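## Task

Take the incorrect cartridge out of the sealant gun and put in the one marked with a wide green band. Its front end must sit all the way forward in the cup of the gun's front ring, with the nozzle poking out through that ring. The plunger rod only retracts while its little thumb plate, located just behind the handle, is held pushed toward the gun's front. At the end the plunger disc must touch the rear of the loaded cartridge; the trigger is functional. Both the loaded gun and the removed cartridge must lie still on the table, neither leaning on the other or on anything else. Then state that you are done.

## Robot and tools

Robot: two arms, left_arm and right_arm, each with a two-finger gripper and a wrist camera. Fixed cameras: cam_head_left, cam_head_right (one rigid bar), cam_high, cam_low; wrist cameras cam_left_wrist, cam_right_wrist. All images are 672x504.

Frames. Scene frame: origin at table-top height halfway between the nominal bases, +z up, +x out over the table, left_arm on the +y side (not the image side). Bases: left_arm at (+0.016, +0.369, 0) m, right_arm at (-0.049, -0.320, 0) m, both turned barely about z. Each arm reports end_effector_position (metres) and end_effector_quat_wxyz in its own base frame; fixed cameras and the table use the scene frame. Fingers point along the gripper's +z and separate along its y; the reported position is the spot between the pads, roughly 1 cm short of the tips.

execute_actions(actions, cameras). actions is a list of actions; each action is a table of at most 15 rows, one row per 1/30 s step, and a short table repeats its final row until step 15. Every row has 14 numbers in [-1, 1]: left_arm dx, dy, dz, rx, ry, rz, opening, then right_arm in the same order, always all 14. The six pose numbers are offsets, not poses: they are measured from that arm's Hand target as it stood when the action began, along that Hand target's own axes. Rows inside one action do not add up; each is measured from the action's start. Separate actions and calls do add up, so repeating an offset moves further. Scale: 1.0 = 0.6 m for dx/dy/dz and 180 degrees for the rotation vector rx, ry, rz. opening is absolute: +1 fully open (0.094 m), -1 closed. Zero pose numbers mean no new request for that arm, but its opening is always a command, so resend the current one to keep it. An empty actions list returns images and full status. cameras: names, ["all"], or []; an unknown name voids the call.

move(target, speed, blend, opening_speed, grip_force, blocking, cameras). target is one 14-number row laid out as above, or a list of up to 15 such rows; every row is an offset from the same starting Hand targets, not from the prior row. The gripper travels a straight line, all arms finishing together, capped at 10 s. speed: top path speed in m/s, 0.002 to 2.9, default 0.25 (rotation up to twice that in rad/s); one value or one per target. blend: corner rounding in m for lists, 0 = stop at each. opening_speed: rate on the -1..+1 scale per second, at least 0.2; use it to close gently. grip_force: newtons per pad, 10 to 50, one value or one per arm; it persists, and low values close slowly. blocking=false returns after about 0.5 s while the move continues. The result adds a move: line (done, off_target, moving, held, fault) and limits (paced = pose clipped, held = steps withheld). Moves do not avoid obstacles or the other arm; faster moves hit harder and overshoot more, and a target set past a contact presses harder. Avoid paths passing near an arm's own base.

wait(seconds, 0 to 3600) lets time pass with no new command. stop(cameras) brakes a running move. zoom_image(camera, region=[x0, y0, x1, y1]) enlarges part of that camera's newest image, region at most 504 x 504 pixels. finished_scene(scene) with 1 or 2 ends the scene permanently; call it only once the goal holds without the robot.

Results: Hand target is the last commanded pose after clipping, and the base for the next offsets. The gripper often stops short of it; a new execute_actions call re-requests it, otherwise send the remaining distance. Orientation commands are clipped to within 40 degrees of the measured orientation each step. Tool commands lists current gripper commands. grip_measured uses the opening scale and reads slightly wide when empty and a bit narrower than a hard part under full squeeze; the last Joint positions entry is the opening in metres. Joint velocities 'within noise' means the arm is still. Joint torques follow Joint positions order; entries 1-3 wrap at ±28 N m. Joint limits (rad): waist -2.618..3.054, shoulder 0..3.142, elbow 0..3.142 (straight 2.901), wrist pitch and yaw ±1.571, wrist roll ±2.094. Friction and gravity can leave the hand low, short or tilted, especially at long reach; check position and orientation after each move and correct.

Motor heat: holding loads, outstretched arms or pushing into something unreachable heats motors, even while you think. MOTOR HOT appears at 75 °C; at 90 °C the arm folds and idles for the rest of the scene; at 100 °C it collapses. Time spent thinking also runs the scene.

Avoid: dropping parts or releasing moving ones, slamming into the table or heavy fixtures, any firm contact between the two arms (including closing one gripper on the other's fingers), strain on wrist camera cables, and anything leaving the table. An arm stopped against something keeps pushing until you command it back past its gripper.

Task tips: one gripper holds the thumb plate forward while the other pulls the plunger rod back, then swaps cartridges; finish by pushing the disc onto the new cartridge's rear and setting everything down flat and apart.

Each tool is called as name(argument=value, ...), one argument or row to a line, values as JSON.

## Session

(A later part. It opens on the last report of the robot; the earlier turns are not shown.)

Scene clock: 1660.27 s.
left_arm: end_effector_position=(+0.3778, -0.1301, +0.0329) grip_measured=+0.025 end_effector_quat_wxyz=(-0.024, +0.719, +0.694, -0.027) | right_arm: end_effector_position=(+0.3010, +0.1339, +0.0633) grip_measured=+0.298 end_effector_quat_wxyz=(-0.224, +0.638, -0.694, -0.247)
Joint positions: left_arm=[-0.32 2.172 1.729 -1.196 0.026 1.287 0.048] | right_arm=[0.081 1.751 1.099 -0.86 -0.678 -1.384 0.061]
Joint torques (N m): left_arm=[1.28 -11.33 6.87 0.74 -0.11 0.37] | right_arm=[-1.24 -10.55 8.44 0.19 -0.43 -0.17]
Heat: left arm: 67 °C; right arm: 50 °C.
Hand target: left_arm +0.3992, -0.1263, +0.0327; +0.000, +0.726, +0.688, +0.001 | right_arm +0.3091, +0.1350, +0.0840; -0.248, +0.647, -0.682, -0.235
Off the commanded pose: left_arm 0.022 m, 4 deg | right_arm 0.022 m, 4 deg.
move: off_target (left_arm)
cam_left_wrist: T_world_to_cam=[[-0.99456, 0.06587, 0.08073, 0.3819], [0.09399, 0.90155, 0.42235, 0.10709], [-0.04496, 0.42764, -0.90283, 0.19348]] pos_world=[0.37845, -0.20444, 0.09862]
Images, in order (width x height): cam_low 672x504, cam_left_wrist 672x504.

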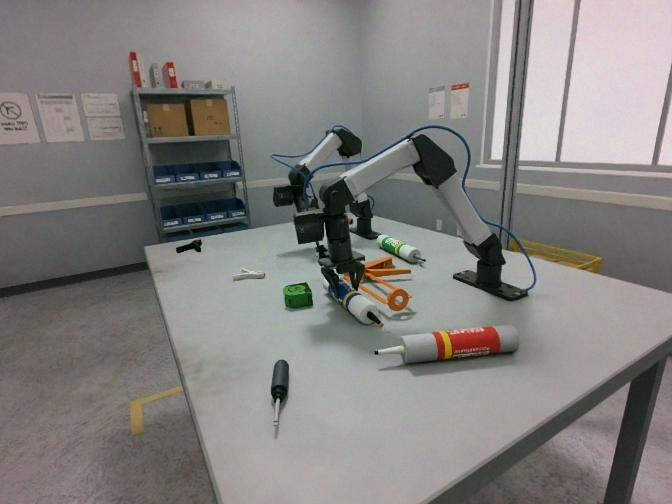

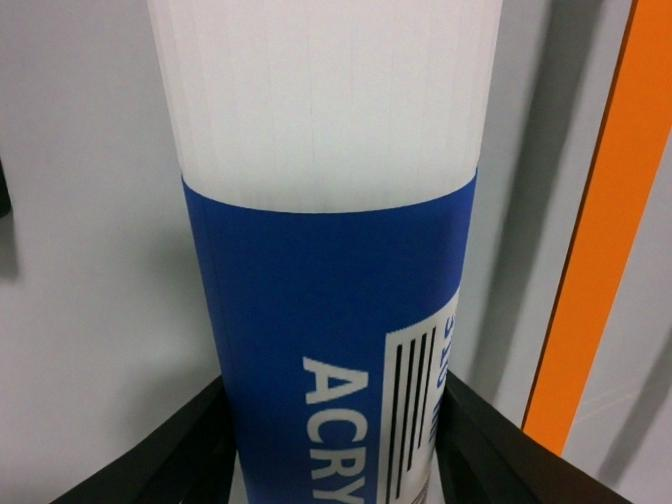

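move(
  target=[
    [0,0,0,0,0,0,0.35,0,0,0,0,0,0,0.3],
  ],
  opening_speed=0.5,
  cameras=["cam_left_wrist","cam_low"],
)

Scene clock: 1667.80 s.
left_arm: end_effector_position=(+0.3872, -0.1282, +0.0324) grip_measured=+0.347 end_effector_quat_wxyz=(-0.013, +0.719, +0.695, -0.012) | right_arm: end_effector_position=(+0.3010, +0.1339, +0.0633) grip_measured=+0.298 end_effector_quat_wxyz=(-0.224, +0.638, -0.694, -0.247)
Joint positions: left_arm=[-0.316 2.172 1.729 -1.162 0.009 1.289 0.063] | right_arm=[0.081 1.751 1.099 -0.86 -0.678 -1.384 0.061]
Joint torques (N m): left_arm=[1.03 -11.26 6.95 0.48 -0.05 0.34] | right_arm=[-1.13 -10.51 8.47 0.18 -0.47 -0.19]
Heat: left arm: 67 °C; right arm: 50 °C.
Hand target: left_arm +0.3992, -0.1263, +0.0327; +0.000, +0.726, +0.688, +0.001 | right_arm +0.3091, +0.1350, +0.0840; -0.248, +0.647, -0.682, -0.235
Off the commanded pose: left_arm 0.012 m, 2 deg | right_arm 0.022 m, 4 deg.
move: done
cam_left_wrist: T_world_to_cam=[[-0.99703, 0.06334, 0.0439, 0.39298], [0.07609, 0.89948, 0.43029, 0.11108], [-0.01223, 0.43235, -0.90162, 0.1805]] pos_world=[0.38557, -0.20284, 0.0977]
Images, in order (width x height): cam_low 672x504, cam_left_wrist 672x504.

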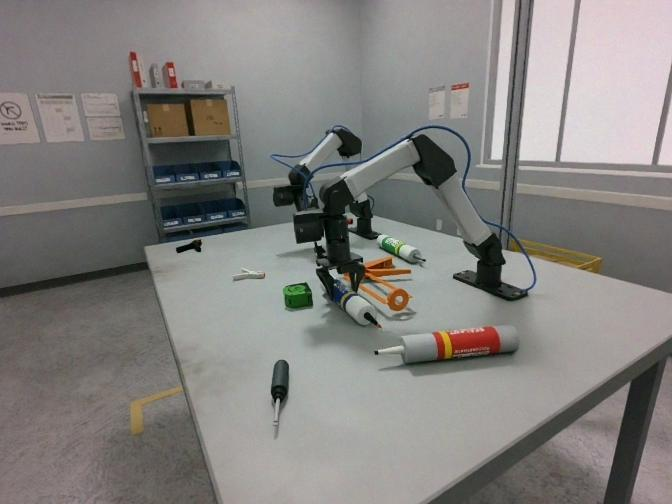

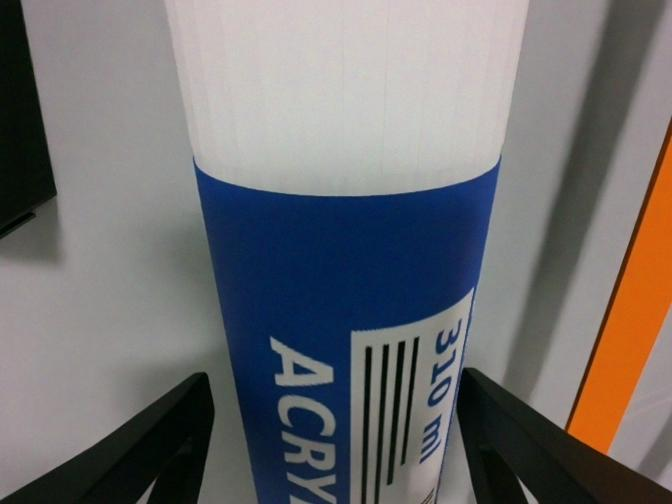

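move(
  target=[
    [0,0,-0.01,0,0,0,0.45,0,0,0,0,0,0,0.3],
    [0,0,-0.17,0,0,0,0.45,0,0,0,0,0,0,0.3],
  ],
  speed=[0.05,0.15],
  blend=[0.003,0],
  cameras=["cam_left_wrist","cam_low","cam_head_right","cam_head_left"],
)

Scene clock: 1677.13 s.
left_arm: end_effector_position=(+0.3968, -0.1320, +0.1303) grip_measured=+0.447 end_effector_quat_wxyz=(+0.004, +0.720, +0.694, -0.003) | right_arm: end_effector_position=(+0.3010, +0.1339, +0.0633) grip_measured=+0.298 end_effector_quat_wxyz=(-0.224, +0.638, -0.694, -0.247)
Joint positions: left_arm=[-0.317 2.172 2.12 -1.515 0.009 1.29 0.068] | right_arm=[0.081 1.751 1.099 -0.86 -0.678 -1.384 0.061]
Joint torques (N m): left_arm=[1.03 -11.02 8.49 0.07 -0.03 0.33] | right_arm=[-1.24 -10.48 8.43 0.14 -0.41 -0.2]
Heat: left arm: 66 °C; right arm: 50 °C.
Hand target: left_arm +0.3991, -0.1264, +0.1347; +0.000, +0.726, +0.688, +0.001 | right_arm +0.3091, +0.1350, +0.0840; -0.248, +0.647, -0.682, -0.235
Off the commanded pose: left_arm 0.007 m, 1 deg | right_arm 0.022 m, 4 deg.
move: done; blend cut to 0 m at target 1
cam_left_wrist: T_world_to_cam=[[-0.99775, 0.06677, 0.0067, 0.40413], [0.06335, 0.90434, 0.42208, 0.07839], [0.02212, 0.42155, -0.90653, 0.25614]] pos_world=[0.39259, -0.20585, 0.1964]
Images, in order (width x height): cam_head_left 672x504, cam_head_right 672x504, cam_low 672x504, cam_left_wrist 672x504.

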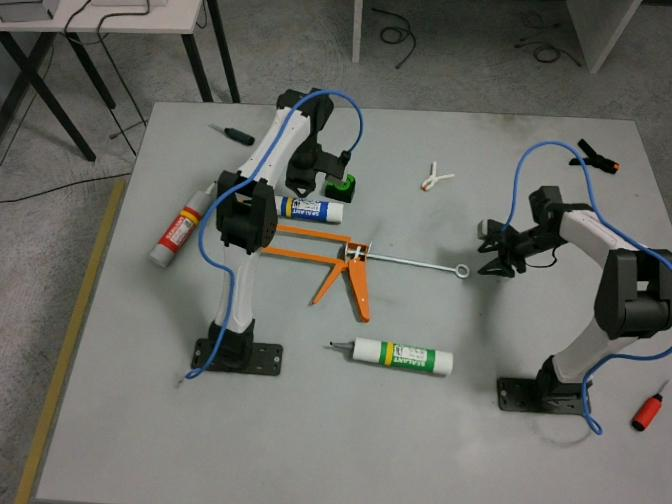

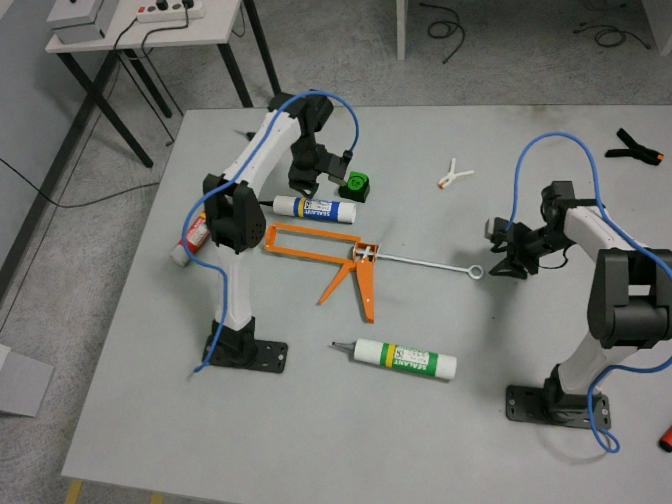

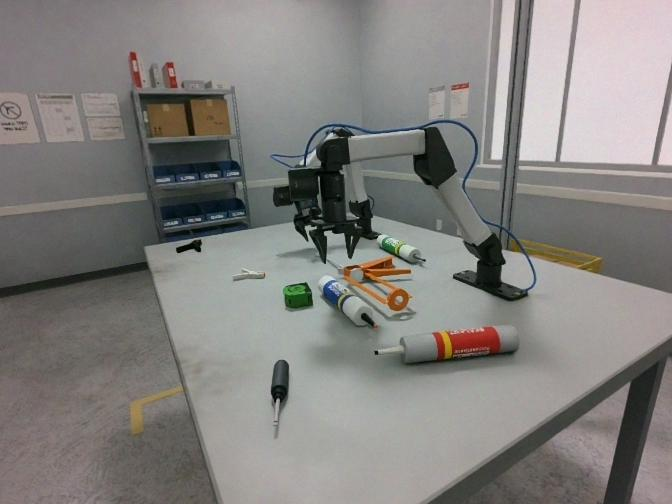

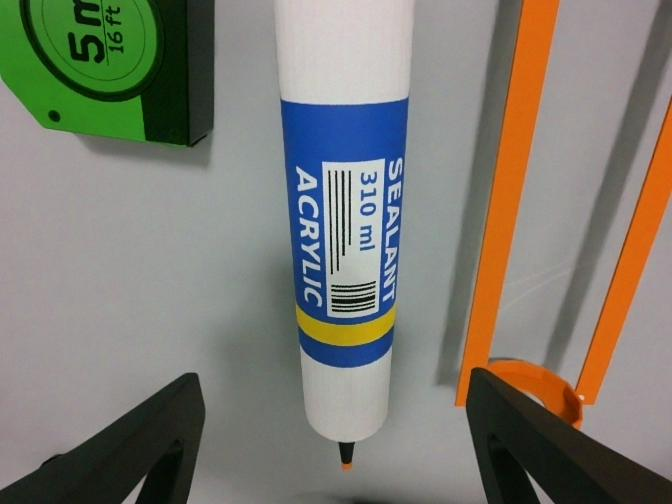

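move(
  target=[
    [-0.081,-0.136,-0.09,0,0,0,0.45,0,0,0,0,0,0,0.3],
  ],
  speed=0.2,
  cameras=["cam_left_wrist"],
)

Scene clock: 1691.40 s.
left_arm: end_effector_position=(+0.3216, -0.1769, +0.1820) grip_measured=+0.447 end_effector_quat_wxyz=(+0.030, +0.735, +0.677, +0.007) | right_arm: end_effector_position=(+0.3010, +0.1339, +0.0633) grip_measured=+0.298 end_effector_quat_wxyz=(-0.224, +0.638, -0.694, -0.247)
Joint positions: left_arm=[-0.5 1.915 1.945 -1.541 0.006 1.152 0.068] | right_arm=[0.081 1.751 1.099 -0.86 -0.678 -1.384 0.061]
Joint torques (N m): left_arm=[0.5 -11.82 4.72 0.21 -0.05 -0.21] | right_arm=[-1.28 -10.45 8.57 0.1 -0.5 -0.19]
Heat: left arm: 66 °C; right arm: 50 °C.
Hand target: left_arm +0.3149, -0.1706, +0.1885; +0.000, +0.726, +0.688, +0.001 | right_arm +0.3091, +0.1350, +0.0840; -0.248, +0.647, -0.682, -0.235
Off the commanded pose: left_arm 0.011 m, 4 deg | right_arm 0.022 m, 4 deg.
joint sent to its limit (left arm) — joint 4 (wrist pitch), lower limit. The joint targets are off in position, not in orientation.
move: off_target (left_arm)
cam_left_wrist: T_world_to_cam=[[-0.99284, 0.11042, -0.04559, 0.34746], [0.08272, 0.91077, 0.40453, 0.10007], [0.08619, 0.39787, -0.91339, 0.29994]] pos_world=[0.31084, -0.24884, 0.24932]

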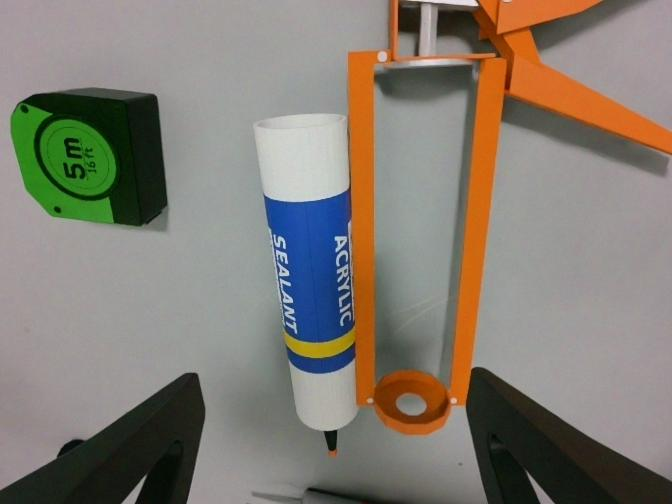

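zoom_image(
  camera="cam_left_wrist",
  region=[240, 260, 500, 470],
)

zoom_image(
  camera="cam_left_wrist",
  region=[240, 0, 500, 260],
)

execute_actions(
  actions=[],
  cameras=["cam_low","cam_high"],
)

zoom_image(
  camera="cam_low",
  region=[280, 230, 440, 350],
)

Scaled by 1.938 from the camera's image (finer frame: 960x720).

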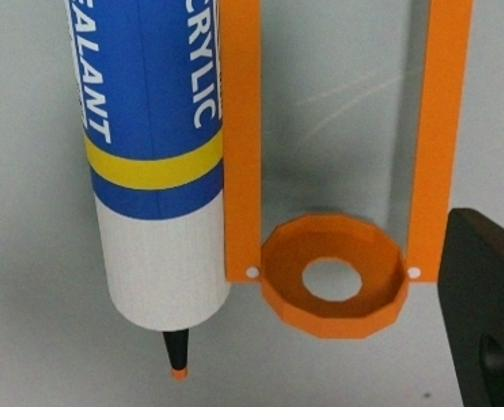

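Scaled by 1.938 from the camera's image (finer frame: 960x720).

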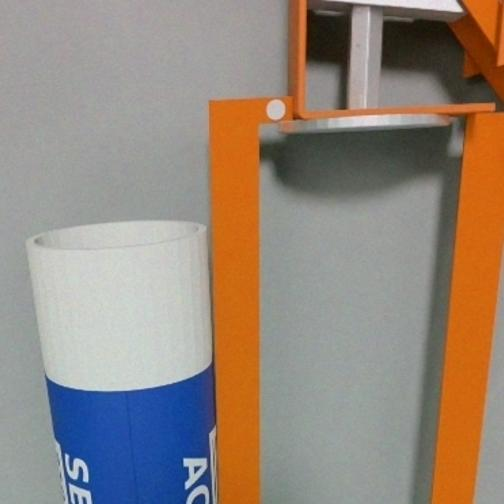

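Scene clock: 1809.27 s.
left_arm: end_effector_position=(+0.3214, -0.1774, +0.1820) grip_measured=+0.447 end_effector_quat_wxyz=(+0.030, +0.736, +0.677, +0.007) | right_arm: end_effector_position=(+0.3010, +0.1339, +0.0633) grip_measured=+0.298 end_effector_quat_wxyz=(-0.224, +0.638, -0.694, -0.247)
Joint positions: left_arm=[-0.501 1.915 1.945 -1.541 0.006 1.152 0.068] | right_arm=[0.081 1.751 1.099 -0.86 -0.678 -1.384 0.061]
Joint velocities: within noise
Joint torques (N m): left_arm=[0.46 -11.77 4.78 0.19 -0.01 -0.19] | right_arm=[-1.13 -10.35 8.44 0.12 -0.5 -0.18]
Heat: left arm: 64 °C; right arm: 51 °C.
Hand target: left_arm +0.3149, -0.1706, +0.1885; +0.000, +0.726, +0.688, +0.001 | right_arm +0.3091, +0.1350, +0.0840; -0.248, +0.647, -0.682, -0.235
Tool commands: left_gripper/opening=+0.45 right_gripper/opening=+0.3
Off the commanded pose: left_arm 0.011 m, 4 deg | right_arm 0.022 m, 4 deg.
Images, in order (width x height): cam_high 672x504, cam_low 672x504.

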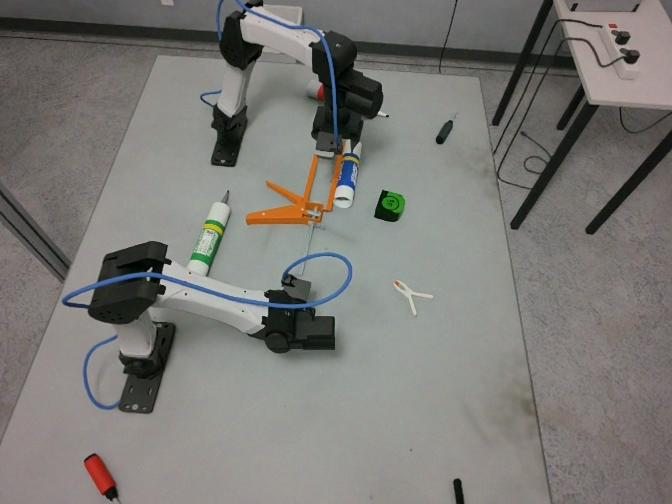

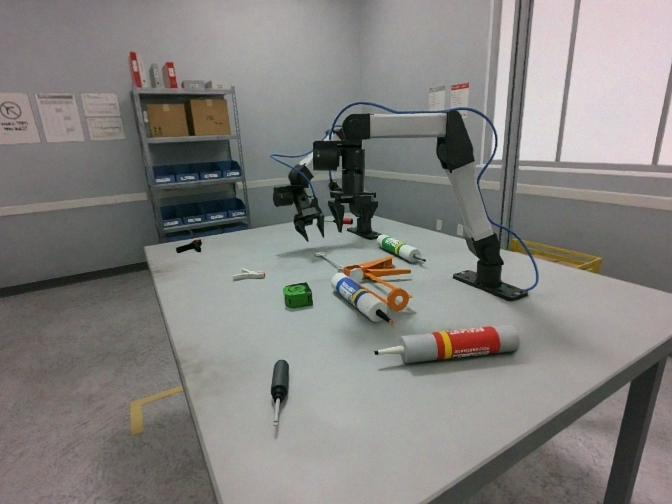

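Scaled by 3.150 from the camera's image (finer frame: 960x720).

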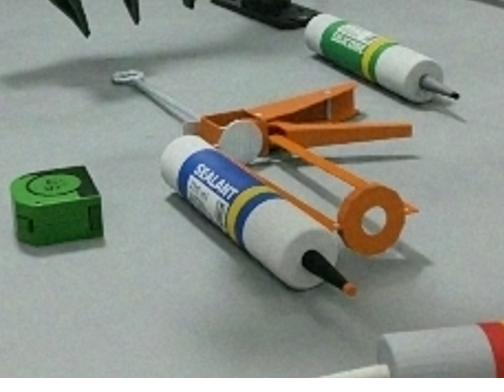

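move(
  target=[
    [0.0457,-0.1008,0.1808,0,0,0,-0.25,0,0,0,0,0,0,0.3],
  ],
  speed=0.2,
  cameras=["cam_left_wrist"],
)

Scene clock: 1851.73 s.
left_arm: end_effector_position=(+0.2511, -0.1389, +0.0746) grip_measured=-0.247 end_effector_quat_wxyz=(-0.022, +0.732, +0.681, -0.010) | right_arm: end_effector_position=(+0.3010, +0.1339, +0.0633) grip_measured=+0.298 end_effector_quat_wxyz=(-0.224, +0.638, -0.694, -0.247)
Joint positions: left_arm=[-0.501 1.694 1.241 -1.166 0.006 1.142 0.035] | right_arm=[0.081 1.751 1.099 -0.86 -0.678 -1.384 0.061]
Joint torques (N m): left_arm=[0.18 -10.11 4.92 0.45 -0.05 -0.19] | right_arm=[-1.18 -10.61 8.27 0.14 -0.47 -0.17]
Heat: left arm: 64 °C; right arm: 51 °C.
Hand target: left_arm +0.2561, -0.1399, +0.0800; +0.000, +0.726, +0.688, +0.001 | right_arm +0.3091, +0.1350, +0.0840; -0.248, +0.647, -0.682, -0.235
Off the commanded pose: left_arm 0.007 m, 3 deg | right_arm 0.022 m, 4 deg.
move: off_target (left_arm)
cam_left_wrist: T_world_to_cam=[[-0.99335, 0.10107, 0.05504, 0.25968], [0.11501, 0.88953, 0.44217, 0.10079], [-0.00427, 0.44557, -0.89524, 0.22088]] pos_world=[0.2473, -0.21432, 0.13888]

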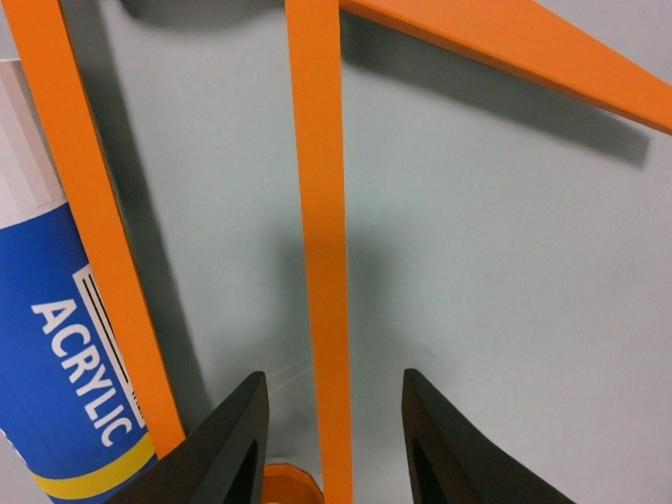

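move(
  target=[
    [0,0,0.1,0,0,0,-0.25,0,0,0,0,0,0,0.3],
  ],
  speed=0.12,
  cameras=["cam_left_wrist"],
)

Scene clock: 1860.90 s.
left_arm: end_effector_position=(+0.2526, -0.1397, +0.0268) grip_measured=-0.247 end_effector_quat_wxyz=(-0.001, +0.732, +0.681, -0.003) | right_arm: end_effector_position=(+0.3010, +0.1339, +0.0633) grip_measured=+0.298 end_effector_quat_wxyz=(-0.224, +0.638, -0.694, -0.247)
Joint positions: left_arm=[-0.501 1.715 1.068 -0.927 0.006 1.142 0.035] | right_arm=[0.081 1.751 1.099 -0.86 -0.678 -1.384 0.061]
Joint torques (N m): left_arm=[0.17 -6.11 4.81 0.54 -0.03 -0.2] | right_arm=[-1.22 -10.41 8.31 0.16 -0.48 -0.22]
Heat: left arm: 65 °C; right arm: 51 °C.
Hand target: left_arm +0.2562, -0.1399, +0.0200; +0.000, +0.726, +0.688, +0.001 | right_arm +0.3091, +0.1350, +0.0840; -0.248, +0.647, -0.682, -0.235
Off the commanded pose: left_arm 0.008 m, 1 deg | right_arm 0.022 m, 4 deg.
move: done
cam_left_wrist: T_world_to_cam=[[-0.9947, 0.10185, 0.01408, 0.26538], [0.09808, 0.89882, 0.42722, 0.12844], [0.03086, 0.42633, -0.90404, 0.16714]] pos_world=[0.24622, -0.21373, 0.09249]

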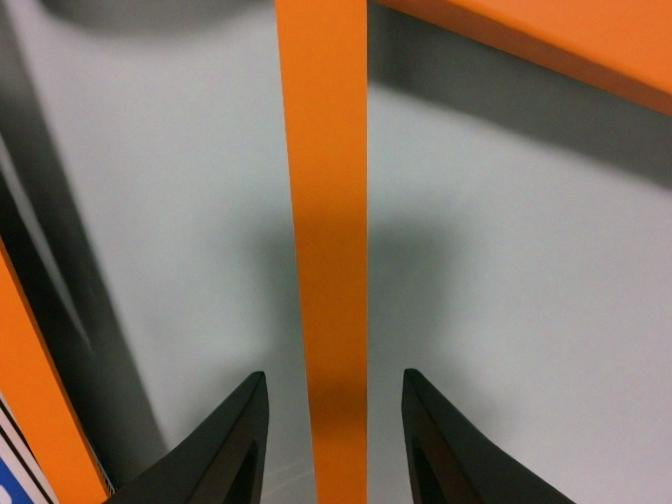

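move(
  target=[
    [0,0,0.015,0,0,0,-0.25,0,0,0,0,0,0,0.3],
    [0,0,0.015,0,0,0,-0.78,0,0,0,0,0,0,0.3],
  ],
  speed=0.08,
  opening_speed=0.6,
  cameras=["cam_left_wrist"],
)

Scene clock: 1870.57 s.
left_arm: end_effector_position=(+0.2529, -0.1393, +0.0174) grip_measured=-0.721 end_effector_quat_wxyz=(-0.002, +0.730, +0.683, -0.004) | right_arm: end_effector_position=(+0.3010, +0.1339, +0.0633) grip_measured=+0.298 end_effector_quat_wxyz=(-0.224, +0.638, -0.694, -0.247)
Joint positions: left_arm=[-0.5 1.732 1.046 -0.89 0.006 1.137 0.013] | right_arm=[0.081 1.751 1.099 -0.86 -0.678 -1.384 0.061]
Joint torques (N m): left_arm=[0.17 -6.19 4.64 0.58 -0.02 -0.17] | right_arm=[-1.07 -10.5 8.29 0.16 -0.45 -0.21]
Heat: left arm: 63 °C; right arm: 51 °C.
Hand target: left_arm +0.2562, -0.1399, +0.0110; +0.000, +0.726, +0.688, +0.001 | right_arm +0.3091, +0.1350, +0.0840; -0.248, +0.647, -0.682, -0.235
Off the commanded pose: left_arm 0.007 m, 1 deg | right_arm 0.022 m, 4 deg.
move: done
cam_left_wrist: T_world_to_cam=[[-0.99529, 0.09571, 0.01546, 0.26501], [0.0931, 0.89909, 0.42774, 0.1334], [0.02704, 0.42716, -0.90377, 0.1595]] pos_world=[0.24703, -0.21343, 0.08299]

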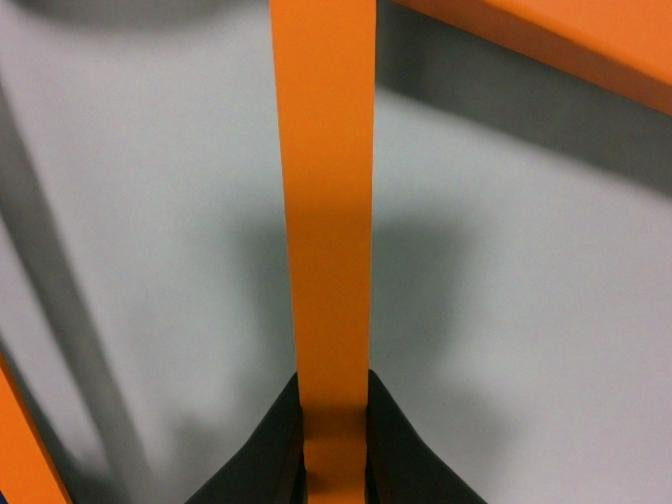

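move(
  target=[
    [0.0045,0.085,0,0,0,0,-0.78,0,0,0,0,0,0,0.3],
  ],
  speed=0.04,
  cameras=["cam_left_wrist","cam_head_right","cam_low"],
)

Scene clock: 1878.20 s.
left_arm: end_effector_position=(+0.2952, -0.1436, +0.0142) grip_measured=-0.723 end_effector_quat_wxyz=(+0.000, +0.732, +0.682, -0.008) | right_arm: end_effector_position=(+0.3010, +0.1339, +0.0633) grip_measured=+0.298 end_effector_quat_wxyz=(-0.224, +0.638, -0.694, -0.247)
Joint positions: left_arm=[-0.445 1.876 1.215 -0.915 0.015 1.197 0.013] | right_arm=[0.081 1.751 1.099 -0.86 -0.678 -1.384 0.061]
Joint torques (N m): left_arm=[1.63 -6.35 7.87 0.42 -0.03 0.11] | right_arm=[-1.22 -10.51 8.32 0.16 -0.46 -0.19]
Heat: left arm: 62 °C; right arm: 51 °C.
Hand target: left_arm +0.3073, -0.1399, +0.0111; +0.000, +0.726, +0.688, +0.001 | right_arm +0.3091, +0.1350, +0.0840; -0.248, +0.647, -0.682, -0.235
Off the commanded pose: left_arm 0.013 m, 1 deg | right_arm 0.022 m, 4 deg.
move: off_target (left_arm)
cam_left_wrist: T_world_to_cam=[[-0.99478, 0.10039, 0.01834, 0.30814], [0.0988, 0.90235, 0.41952, 0.13361], [0.02556, 0.41914, -0.90756, 0.15659]] pos_world=[0.28932, -0.21713, 0.08041]
Images, in order (width x height): cam_head_right 672x504, cam_low 672x504, cam_left_wrist 672x504.

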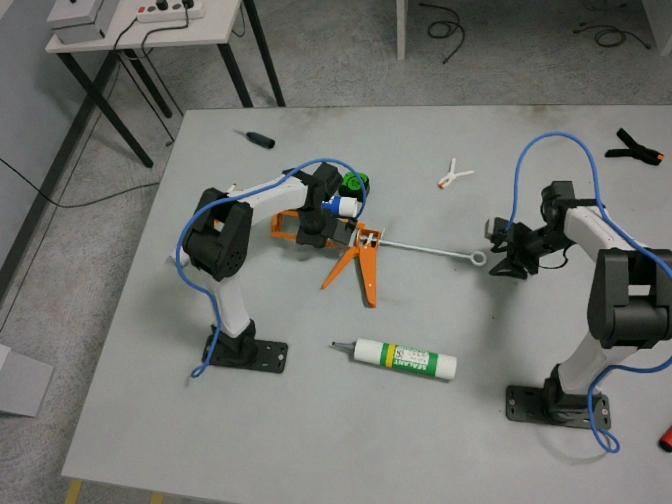

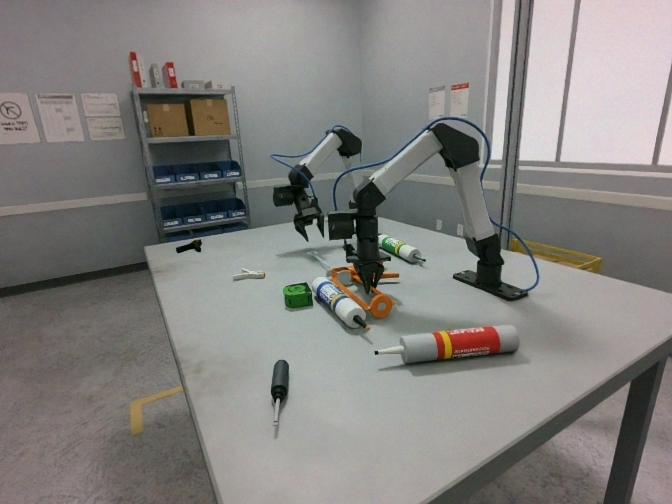

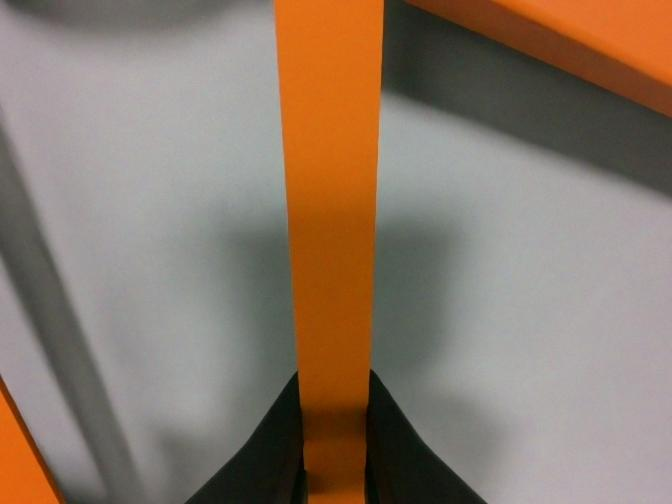

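move(
  target=[
    [-0.0045,-0.083,-0.005,0,0,0,-0.78,0,0,0,0,0,0,0.3],
  ],
  speed=0.05,
  cameras=["cam_left_wrist","cam_head_right","cam_low"],
)

Scene clock: 1884.70 s.
left_arm: end_effector_position=(+0.2674, -0.1421, +0.0132) grip_measured=-0.723 end_effector_quat_wxyz=(+0.010, +0.721, +0.693, -0.003) | right_arm: end_effector_position=(+0.3010, +0.1339, +0.0633) grip_measured=+0.298 end_effector_quat_wxyz=(-0.224, +0.638, -0.694, -0.247)
Joint positions: left_arm=[-0.482 1.769 1.072 -0.857 0.012 1.129 0.013] | right_arm=[0.081 1.751 1.099 -0.86 -0.678 -1.384 0.061]
Joint torques (N m): left_arm=[-0.65 -9.81 3.47 0.26 -0.02 -0.02] | right_arm=[-1.13 -10.73 8.46 0.13 -0.48 -0.21]
Heat: left arm: 61 °C; right arm: 51 °C.
Hand target: left_arm +0.2574, -0.1400, +0.0140; +0.000, +0.726, +0.688, +0.001 | right_arm +0.3091, +0.1350, +0.0840; -0.248, +0.647, -0.682, -0.235
Off the commanded pose: left_arm 0.010 m, 1 deg | right_arm 0.022 m, 4 deg.
move: done
cam_left_wrist: T_world_to_cam=[[-0.99755, 0.06989, -0.00315, 0.27694], [0.06231, 0.90796, 0.41439, 0.14607], [0.03182, 0.41318, -0.91009, 0.15336]] pos_world=[0.26228, -0.21535, 0.07991]
Images, in order (width x height): cam_head_right 672x504, cam_low 672x504, cam_left_wrist 672x504.

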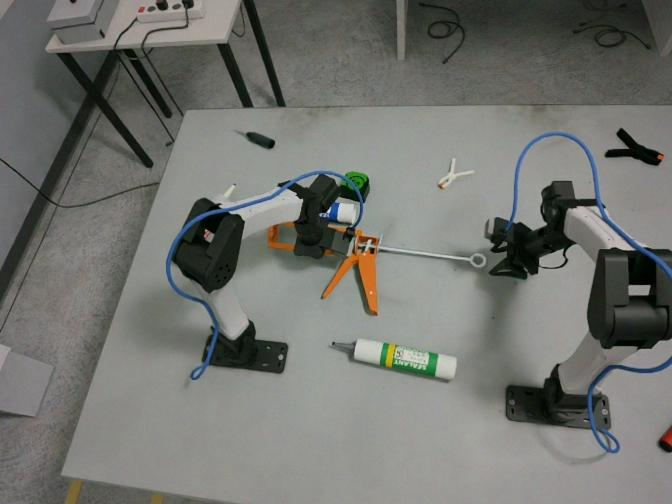

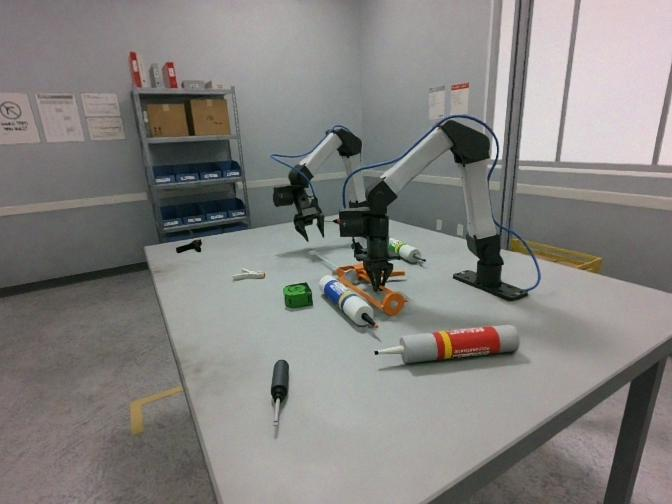

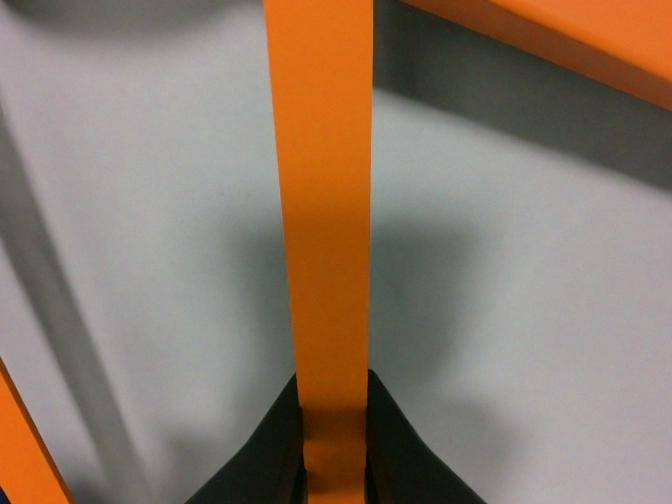

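zoom_image(
  camera="cam_low",
  region=[280, 230, 440, 350],
)

Scaled by 3.150 from the camera's image (finer frame: 960x720).

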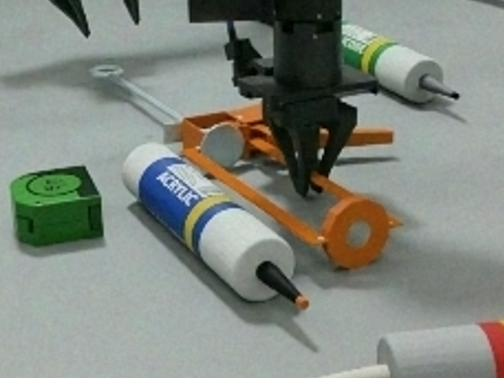

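move(
  target=[
    [-0.0025,-0.045,-0.003,0,0,0,-0.78,0,0,0,0,0,0,0.3],
  ],
  speed=0.05,
  cameras=["cam_left_wrist","cam_head_right","cam_low"],
)

zoom_image(
  camera="cam_low",
  region=[280, 230, 440, 350],
)

Scene clock: 1895.63 s.
left_arm: end_effector_position=(+0.2380, -0.1415, +0.0142) grip_measured=-0.723 end_effector_quat_wxyz=(+0.005, +0.721, +0.693, -0.003) | right_arm: end_effector_position=(+0.3010, +0.1339, +0.0633) grip_measured=+0.298 end_effector_quat_wxyz=(-0.224, +0.638, -0.694, -0.247)
Joint positions: left_arm=[-0.531 1.684 0.977 -0.857 0.009 1.08 0.013] | right_arm=[0.081 1.751 1.099 -0.86 -0.678 -1.384 0.061]
Joint torques (N m): left_arm=[-0.43 -8.95 3.62 0.26 -0.05 -0.02] | right_arm=[-1.29 -10.59 8.49 0.13 -0.45 -0.21]
Heat: left arm: 61 °C; right arm: 51 °C.
Hand target: left_arm +0.2303, -0.1400, +0.0158; +0.000, +0.726, +0.688, +0.001 | right_arm +0.3091, +0.1350, +0.0840; -0.248, +0.647, -0.682, -0.235
Off the commanded pose: left_arm 0.008 m, 1 deg | right_arm 0.022 m, 4 deg.
move: done
cam_left_wrist: T_world_to_cam=[[-0.99754, 0.0698, 0.00601, 0.24745], [0.06584, 0.90477, 0.42079, 0.14554], [0.02393, 0.42015, -0.90714, 0.15779]] pos_world=[0.23348, -0.21525, 0.0804]
Images, in order (width x height): cam_head_right 672x504, cam_low 672x504, cam_left_wrist 672x504.

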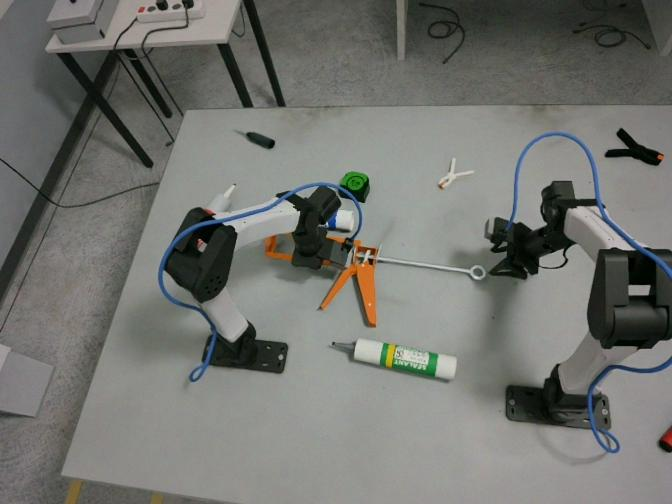

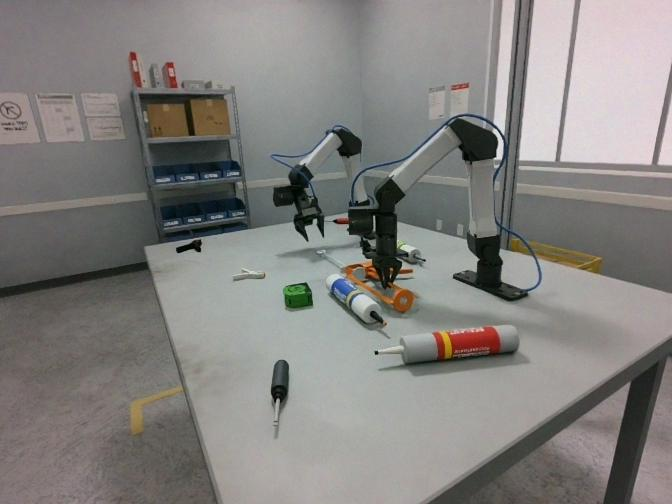

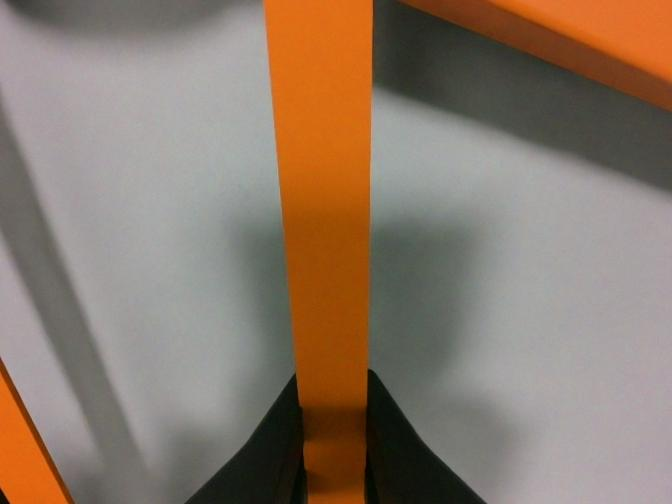

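Scaled by 3.150 from the camera's image (finer frame: 960x720).

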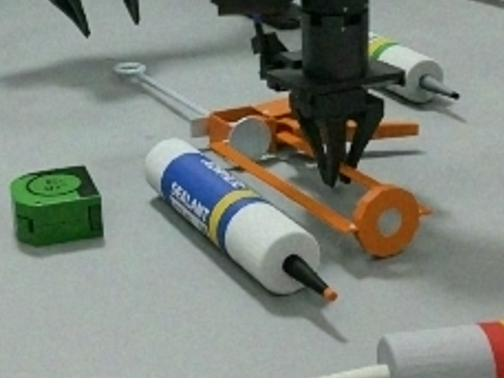

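wait(
  seconds=1,
  cameras=["cam_low"],
)

zoom_image(
  camera="cam_low",
  region=[280, 230, 440, 350],
)

Scene clock: 1906.90 s.
left_arm: end_effector_position=(+0.2380, -0.1415, +0.0142) grip_measured=-0.723 end_effector_quat_wxyz=(+0.005, +0.721, +0.693, -0.003) | right_arm: end_effector_position=(+0.3010, +0.1339, +0.0633) grip_measured=+0.298 end_effector_quat_wxyz=(-0.224, +0.638, -0.694, -0.247)
Joint positions: left_arm=[-0.531 1.684 0.977 -0.857 0.009 1.08 0.013] | right_arm=[0.081 1.751 1.099 -0.86 -0.678 -1.384 0.061]
Joint torques (N m): left_arm=[-0.47 -8.98 3.6 0.27 0 -0.03] | right_arm=[-1.29 -10.44 8.42 0.13 -0.44 -0.17]
Heat: left arm: 60 °C; right arm: 51 °C.
Hand target: left_arm +0.2303, -0.1400, +0.0158; +0.000, +0.726, +0.688, +0.001 | right_arm +0.3091, +0.1350, +0.0840; -0.248, +0.647, -0.682, -0.235
Tool commands: left_gripper/opening=-0.78 right_gripper/opening=+0.3
Off the commanded pose: left_arm 0.008 m, 1 deg | right_arm 0.022 m, 4 deg.
wait: 1.00 s; at rest from the start

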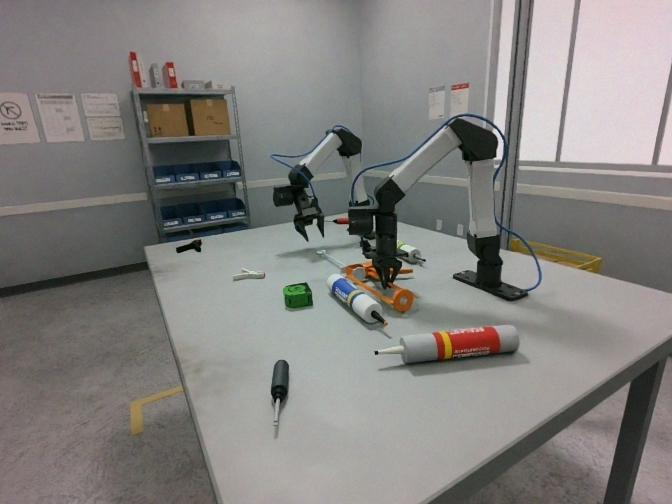

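Scaled by 3.150 from the camera's image (finer frame: 960x720).

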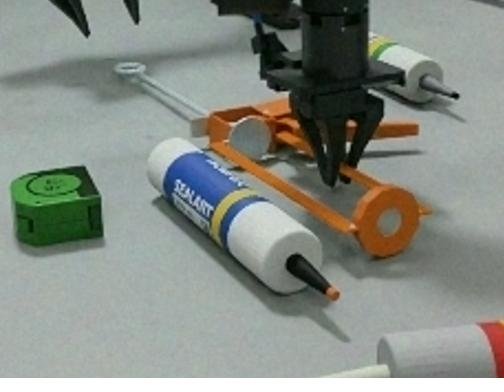

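wait(
  seconds=6,
  cameras=["cam_low"],
)

zoom_image(
  camera="cam_low",
  region=[280, 230, 440, 350],
)

Scene clock: 1917.30 s.
left_arm: end_effector_position=(+0.2380, -0.1415, +0.0142) grip_measured=-0.723 end_effector_quat_wxyz=(+0.005, +0.721, +0.693, -0.003) | right_arm: end_effector_position=(+0.3010, +0.1339, +0.0633) grip_measured=+0.298 end_effector_quat_wxyz=(-0.224, +0.638, -0.694, -0.247)
Joint positions: left_arm=[-0.531 1.684 0.977 -0.857 0.009 1.08 0.013] | right_arm=[0.081 1.751 1.099 -0.86 -0.678 -1.384 0.061]
Joint torques (N m): left_arm=[-0.4 -9.14 3.67 0.22 -0.03 0.02] | right_arm=[-1.44 -10.52 8.42 0.15 -0.48 -0.17]
Heat: left arm: 60 °C; right arm: 52 °C.
Hand target: left_arm +0.2303, -0.1400, +0.0158; +0.000, +0.726, +0.688, +0.001 | right_arm +0.3091, +0.1350, +0.0840; -0.248, +0.647, -0.682, -0.235
Tool commands: left_gripper/opening=-0.78 right_gripper/opening=+0.3
Off the commanded pose: left_arm 0.008 m, 1 deg | right_arm 0.022 m, 4 deg.
wait: 6.00 s; at rest from the start

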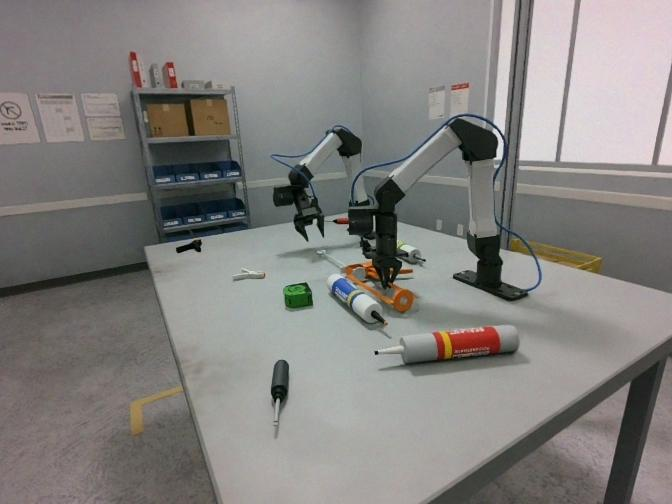

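Scaled by 3.150 from the camera's image (finer frame: 960x720).

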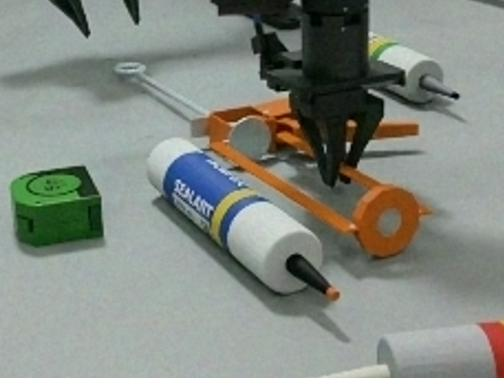

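move(
  target=[
    [0,0,0,0,0,0,-0.4,0,0,0,0,0,0,0.3],
    [0,0,-0.25,0,0,0,0.45,0,0,0,0,0,0,0.3],
    [0,0.1,-0.25,0,0,0,0.45,0,0,0,0,0,0,0.3],
  ],
  speed=0.15,
  cameras=["cam_left_wrist","cam_low"],
)

Scene clock: 1931.70 s.
left_arm: end_effector_position=(+0.2872, -0.1457, +0.1636) grip_measured=+0.447 end_effector_quat_wxyz=(+0.007, +0.719, +0.695, -0.001) | right_arm: end_effector_position=(+0.3010, +0.1339, +0.0633) grip_measured=+0.298 end_effector_quat_wxyz=(-0.224, +0.638, -0.694, -0.247)
Joint positions: left_arm=[-0.466 1.76 1.674 -1.472 0.006 1.138 0.068] | right_arm=[0.081 1.751 1.099 -0.86 -0.678 -1.384 0.061]
Joint torques (N m): left_arm=[0.5 -6.6 8.47 0.1 -0.02 0.33] | right_arm=[-1.24 -10.51 8.39 0.13 -0.48 -0.18]
Heat: left arm: 59 °C; right arm: 52 °C.
Hand target: left_arm +0.2901, -0.1433, +0.1658; +0.000, +0.726, +0.688, +0.001 | right_arm +0.3091, +0.1350, +0.0840; -0.248, +0.647, -0.682, -0.235
Off the commanded pose: left_arm 0.004 m, 1 deg | right_arm 0.022 m, 4 deg.
move: done; target 2's new opening was sent with left_arm's hand 0.011 m and 1 deg from that target
cam_left_wrist: T_world_to_cam=[[-0.99797, 0.06365, -0.00142, 0.29641], [0.05713, 0.90512, 0.4213, 0.08571], [0.0281, 0.42037, -0.90692, 0.29263]] pos_world=[0.28269, -0.21945, 0.2297]
Images, in order (width x height): cam_low 672x504, cam_left_wrist 672x504.

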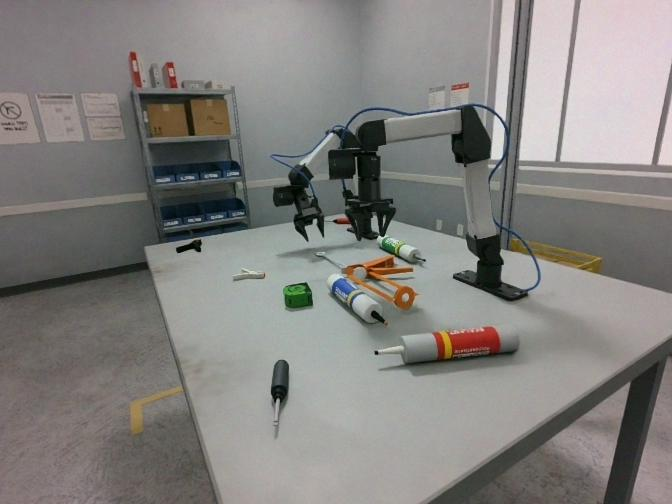

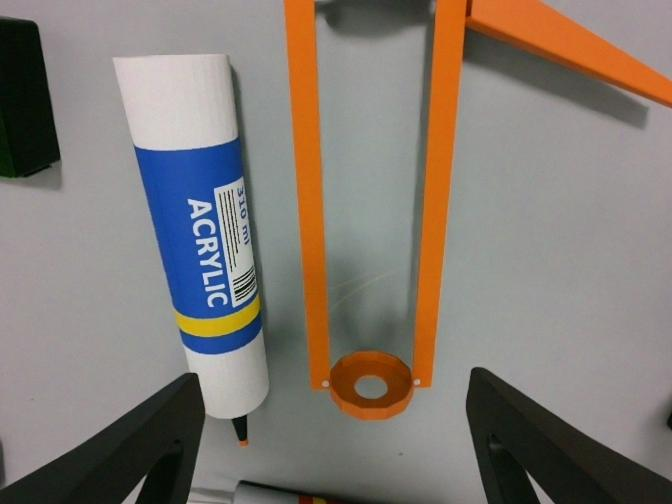

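move(
  target=[
    [-0.397,-0.402,0.04,0,0,0,0.45,0,0,0,0,0,0,0.3],
  ],
  speed=0.25,
  cameras=["cam_left_wrist","cam_head_right"],
)

Scene clock: 1962.87 s.
left_arm: end_effector_position=(+0.0314, -0.3630, +0.1410) grip_measured=+0.447 end_effector_quat_wxyz=(-0.004, +0.737, +0.676, -0.005) | right_arm: end_effector_position=(+0.3010, +0.1339, +0.0633) grip_measured=+0.298 end_effector_quat_wxyz=(-0.224, +0.638, -0.694, -0.247)
Joint positions: left_arm=[-1.479 1.935 1.809 -1.446 0.012 0.178 0.068] | right_arm=[0.081 1.751 1.099 -0.86 -0.678 -1.384 0.061]
Joint torques (N m): left_arm=[0.58 -7.94 8.72 0.24 -0.03 -0.17] | right_arm=[-1.25 -10.44 8.29 0.13 -0.44 -0.2]
Heat: left arm: 58 °C; right arm: 52 °C.
Hand target: left_arm +0.0366, -0.3683, +0.1414; +0.000, +0.726, +0.688, +0.001 | right_arm +0.3091, +0.1350, +0.0840; -0.248, +0.647, -0.682, -0.235
Off the commanded pose: left_arm 0.007 m, 2 deg | right_arm 0.022 m, 4 deg.
move: done
cam_left_wrist: T_world_to_cam=[[-0.9931, 0.11548, 0.02025, 0.07053], [0.11295, 0.89613, 0.42918, 0.30034], [0.03142, 0.4285, -0.90299, 0.373]] pos_world=[0.0244, -0.43712, 0.20649]
Images, in order (width x height): cam_head_right 672x504, cam_left_wrist 672x504.

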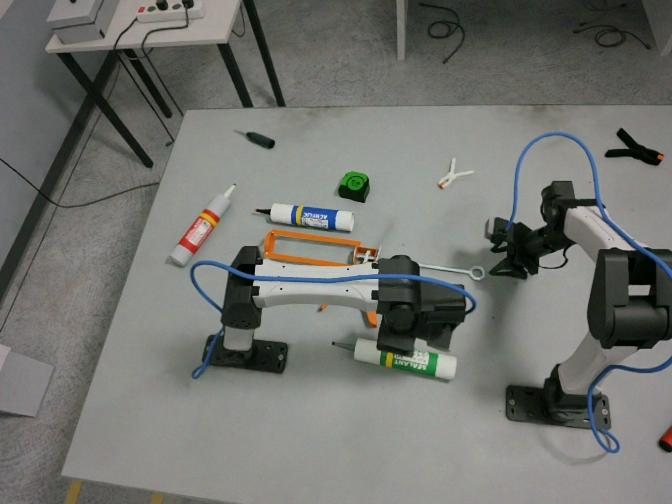

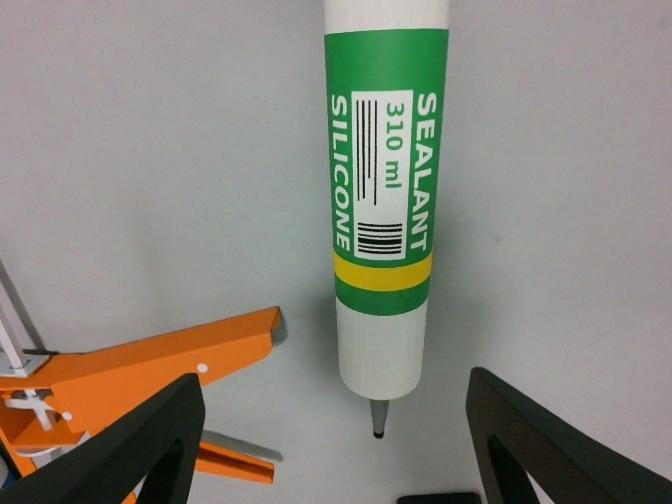

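move(
  target=[
    [-0.0133,-0.0403,0.083,0,0,0,0.45,0,0,0,0,0,0,0.3],
  ],
  speed=0.12,
  cameras=["cam_left_wrist"],
)

Scene clock: 1980.13 s.
left_arm: end_effector_position=(+0.0087, -0.3698, +0.1006) grip_measured=+0.447 end_effector_quat_wxyz=(-0.005, +0.735, +0.678, -0.004) | right_arm: end_effector_position=(+0.3010, +0.1339, +0.0633) grip_measured=+0.298 end_effector_quat_wxyz=(-0.224, +0.638, -0.694, -0.247)
Joint positions: left_arm=[-1.542 1.953 1.674 -1.294 0.012 0.111 0.068] | right_arm=[0.081 1.751 1.099 -0.86 -0.678 -1.384 0.061]
Joint torques (N m): left_arm=[0.31 -8.65 5.16 0.63 -0.06 -0.18] | right_arm=[-1.35 -10.45 8.34 0.16 -0.47 -0.19]
Heat: left arm: 58 °C; right arm: 52 °C.
Hand target: left_arm +0.0120, -0.3750, +0.0916; +0.000, +0.726, +0.688, +0.001 | right_arm +0.3091, +0.1350, +0.0840; -0.248, +0.647, -0.682, -0.235
Off the commanded pose: left_arm 0.011 m, 2 deg | right_arm 0.022 m, 4 deg.
move: off_target (left_arm)
cam_left_wrist: T_world_to_cam=[[-0.99362, 0.11088, 0.02057, 0.04784], [0.10887, 0.89561, 0.43132, 0.32608], [0.0294, 0.4308, -0.90197, 0.34094]] pos_world=[0.00201, -0.44422, 0.16589]

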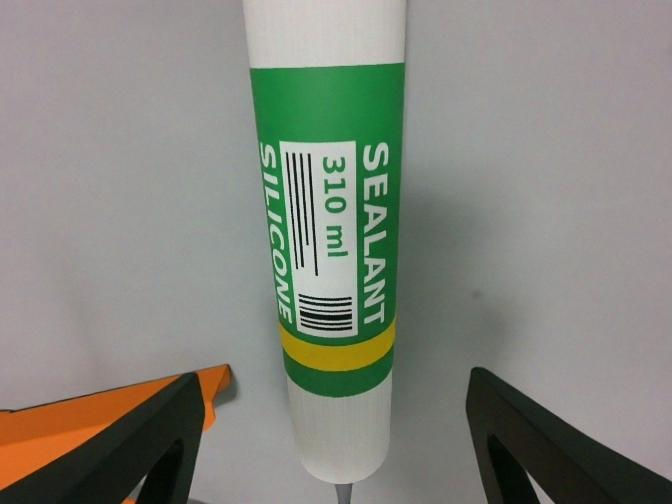

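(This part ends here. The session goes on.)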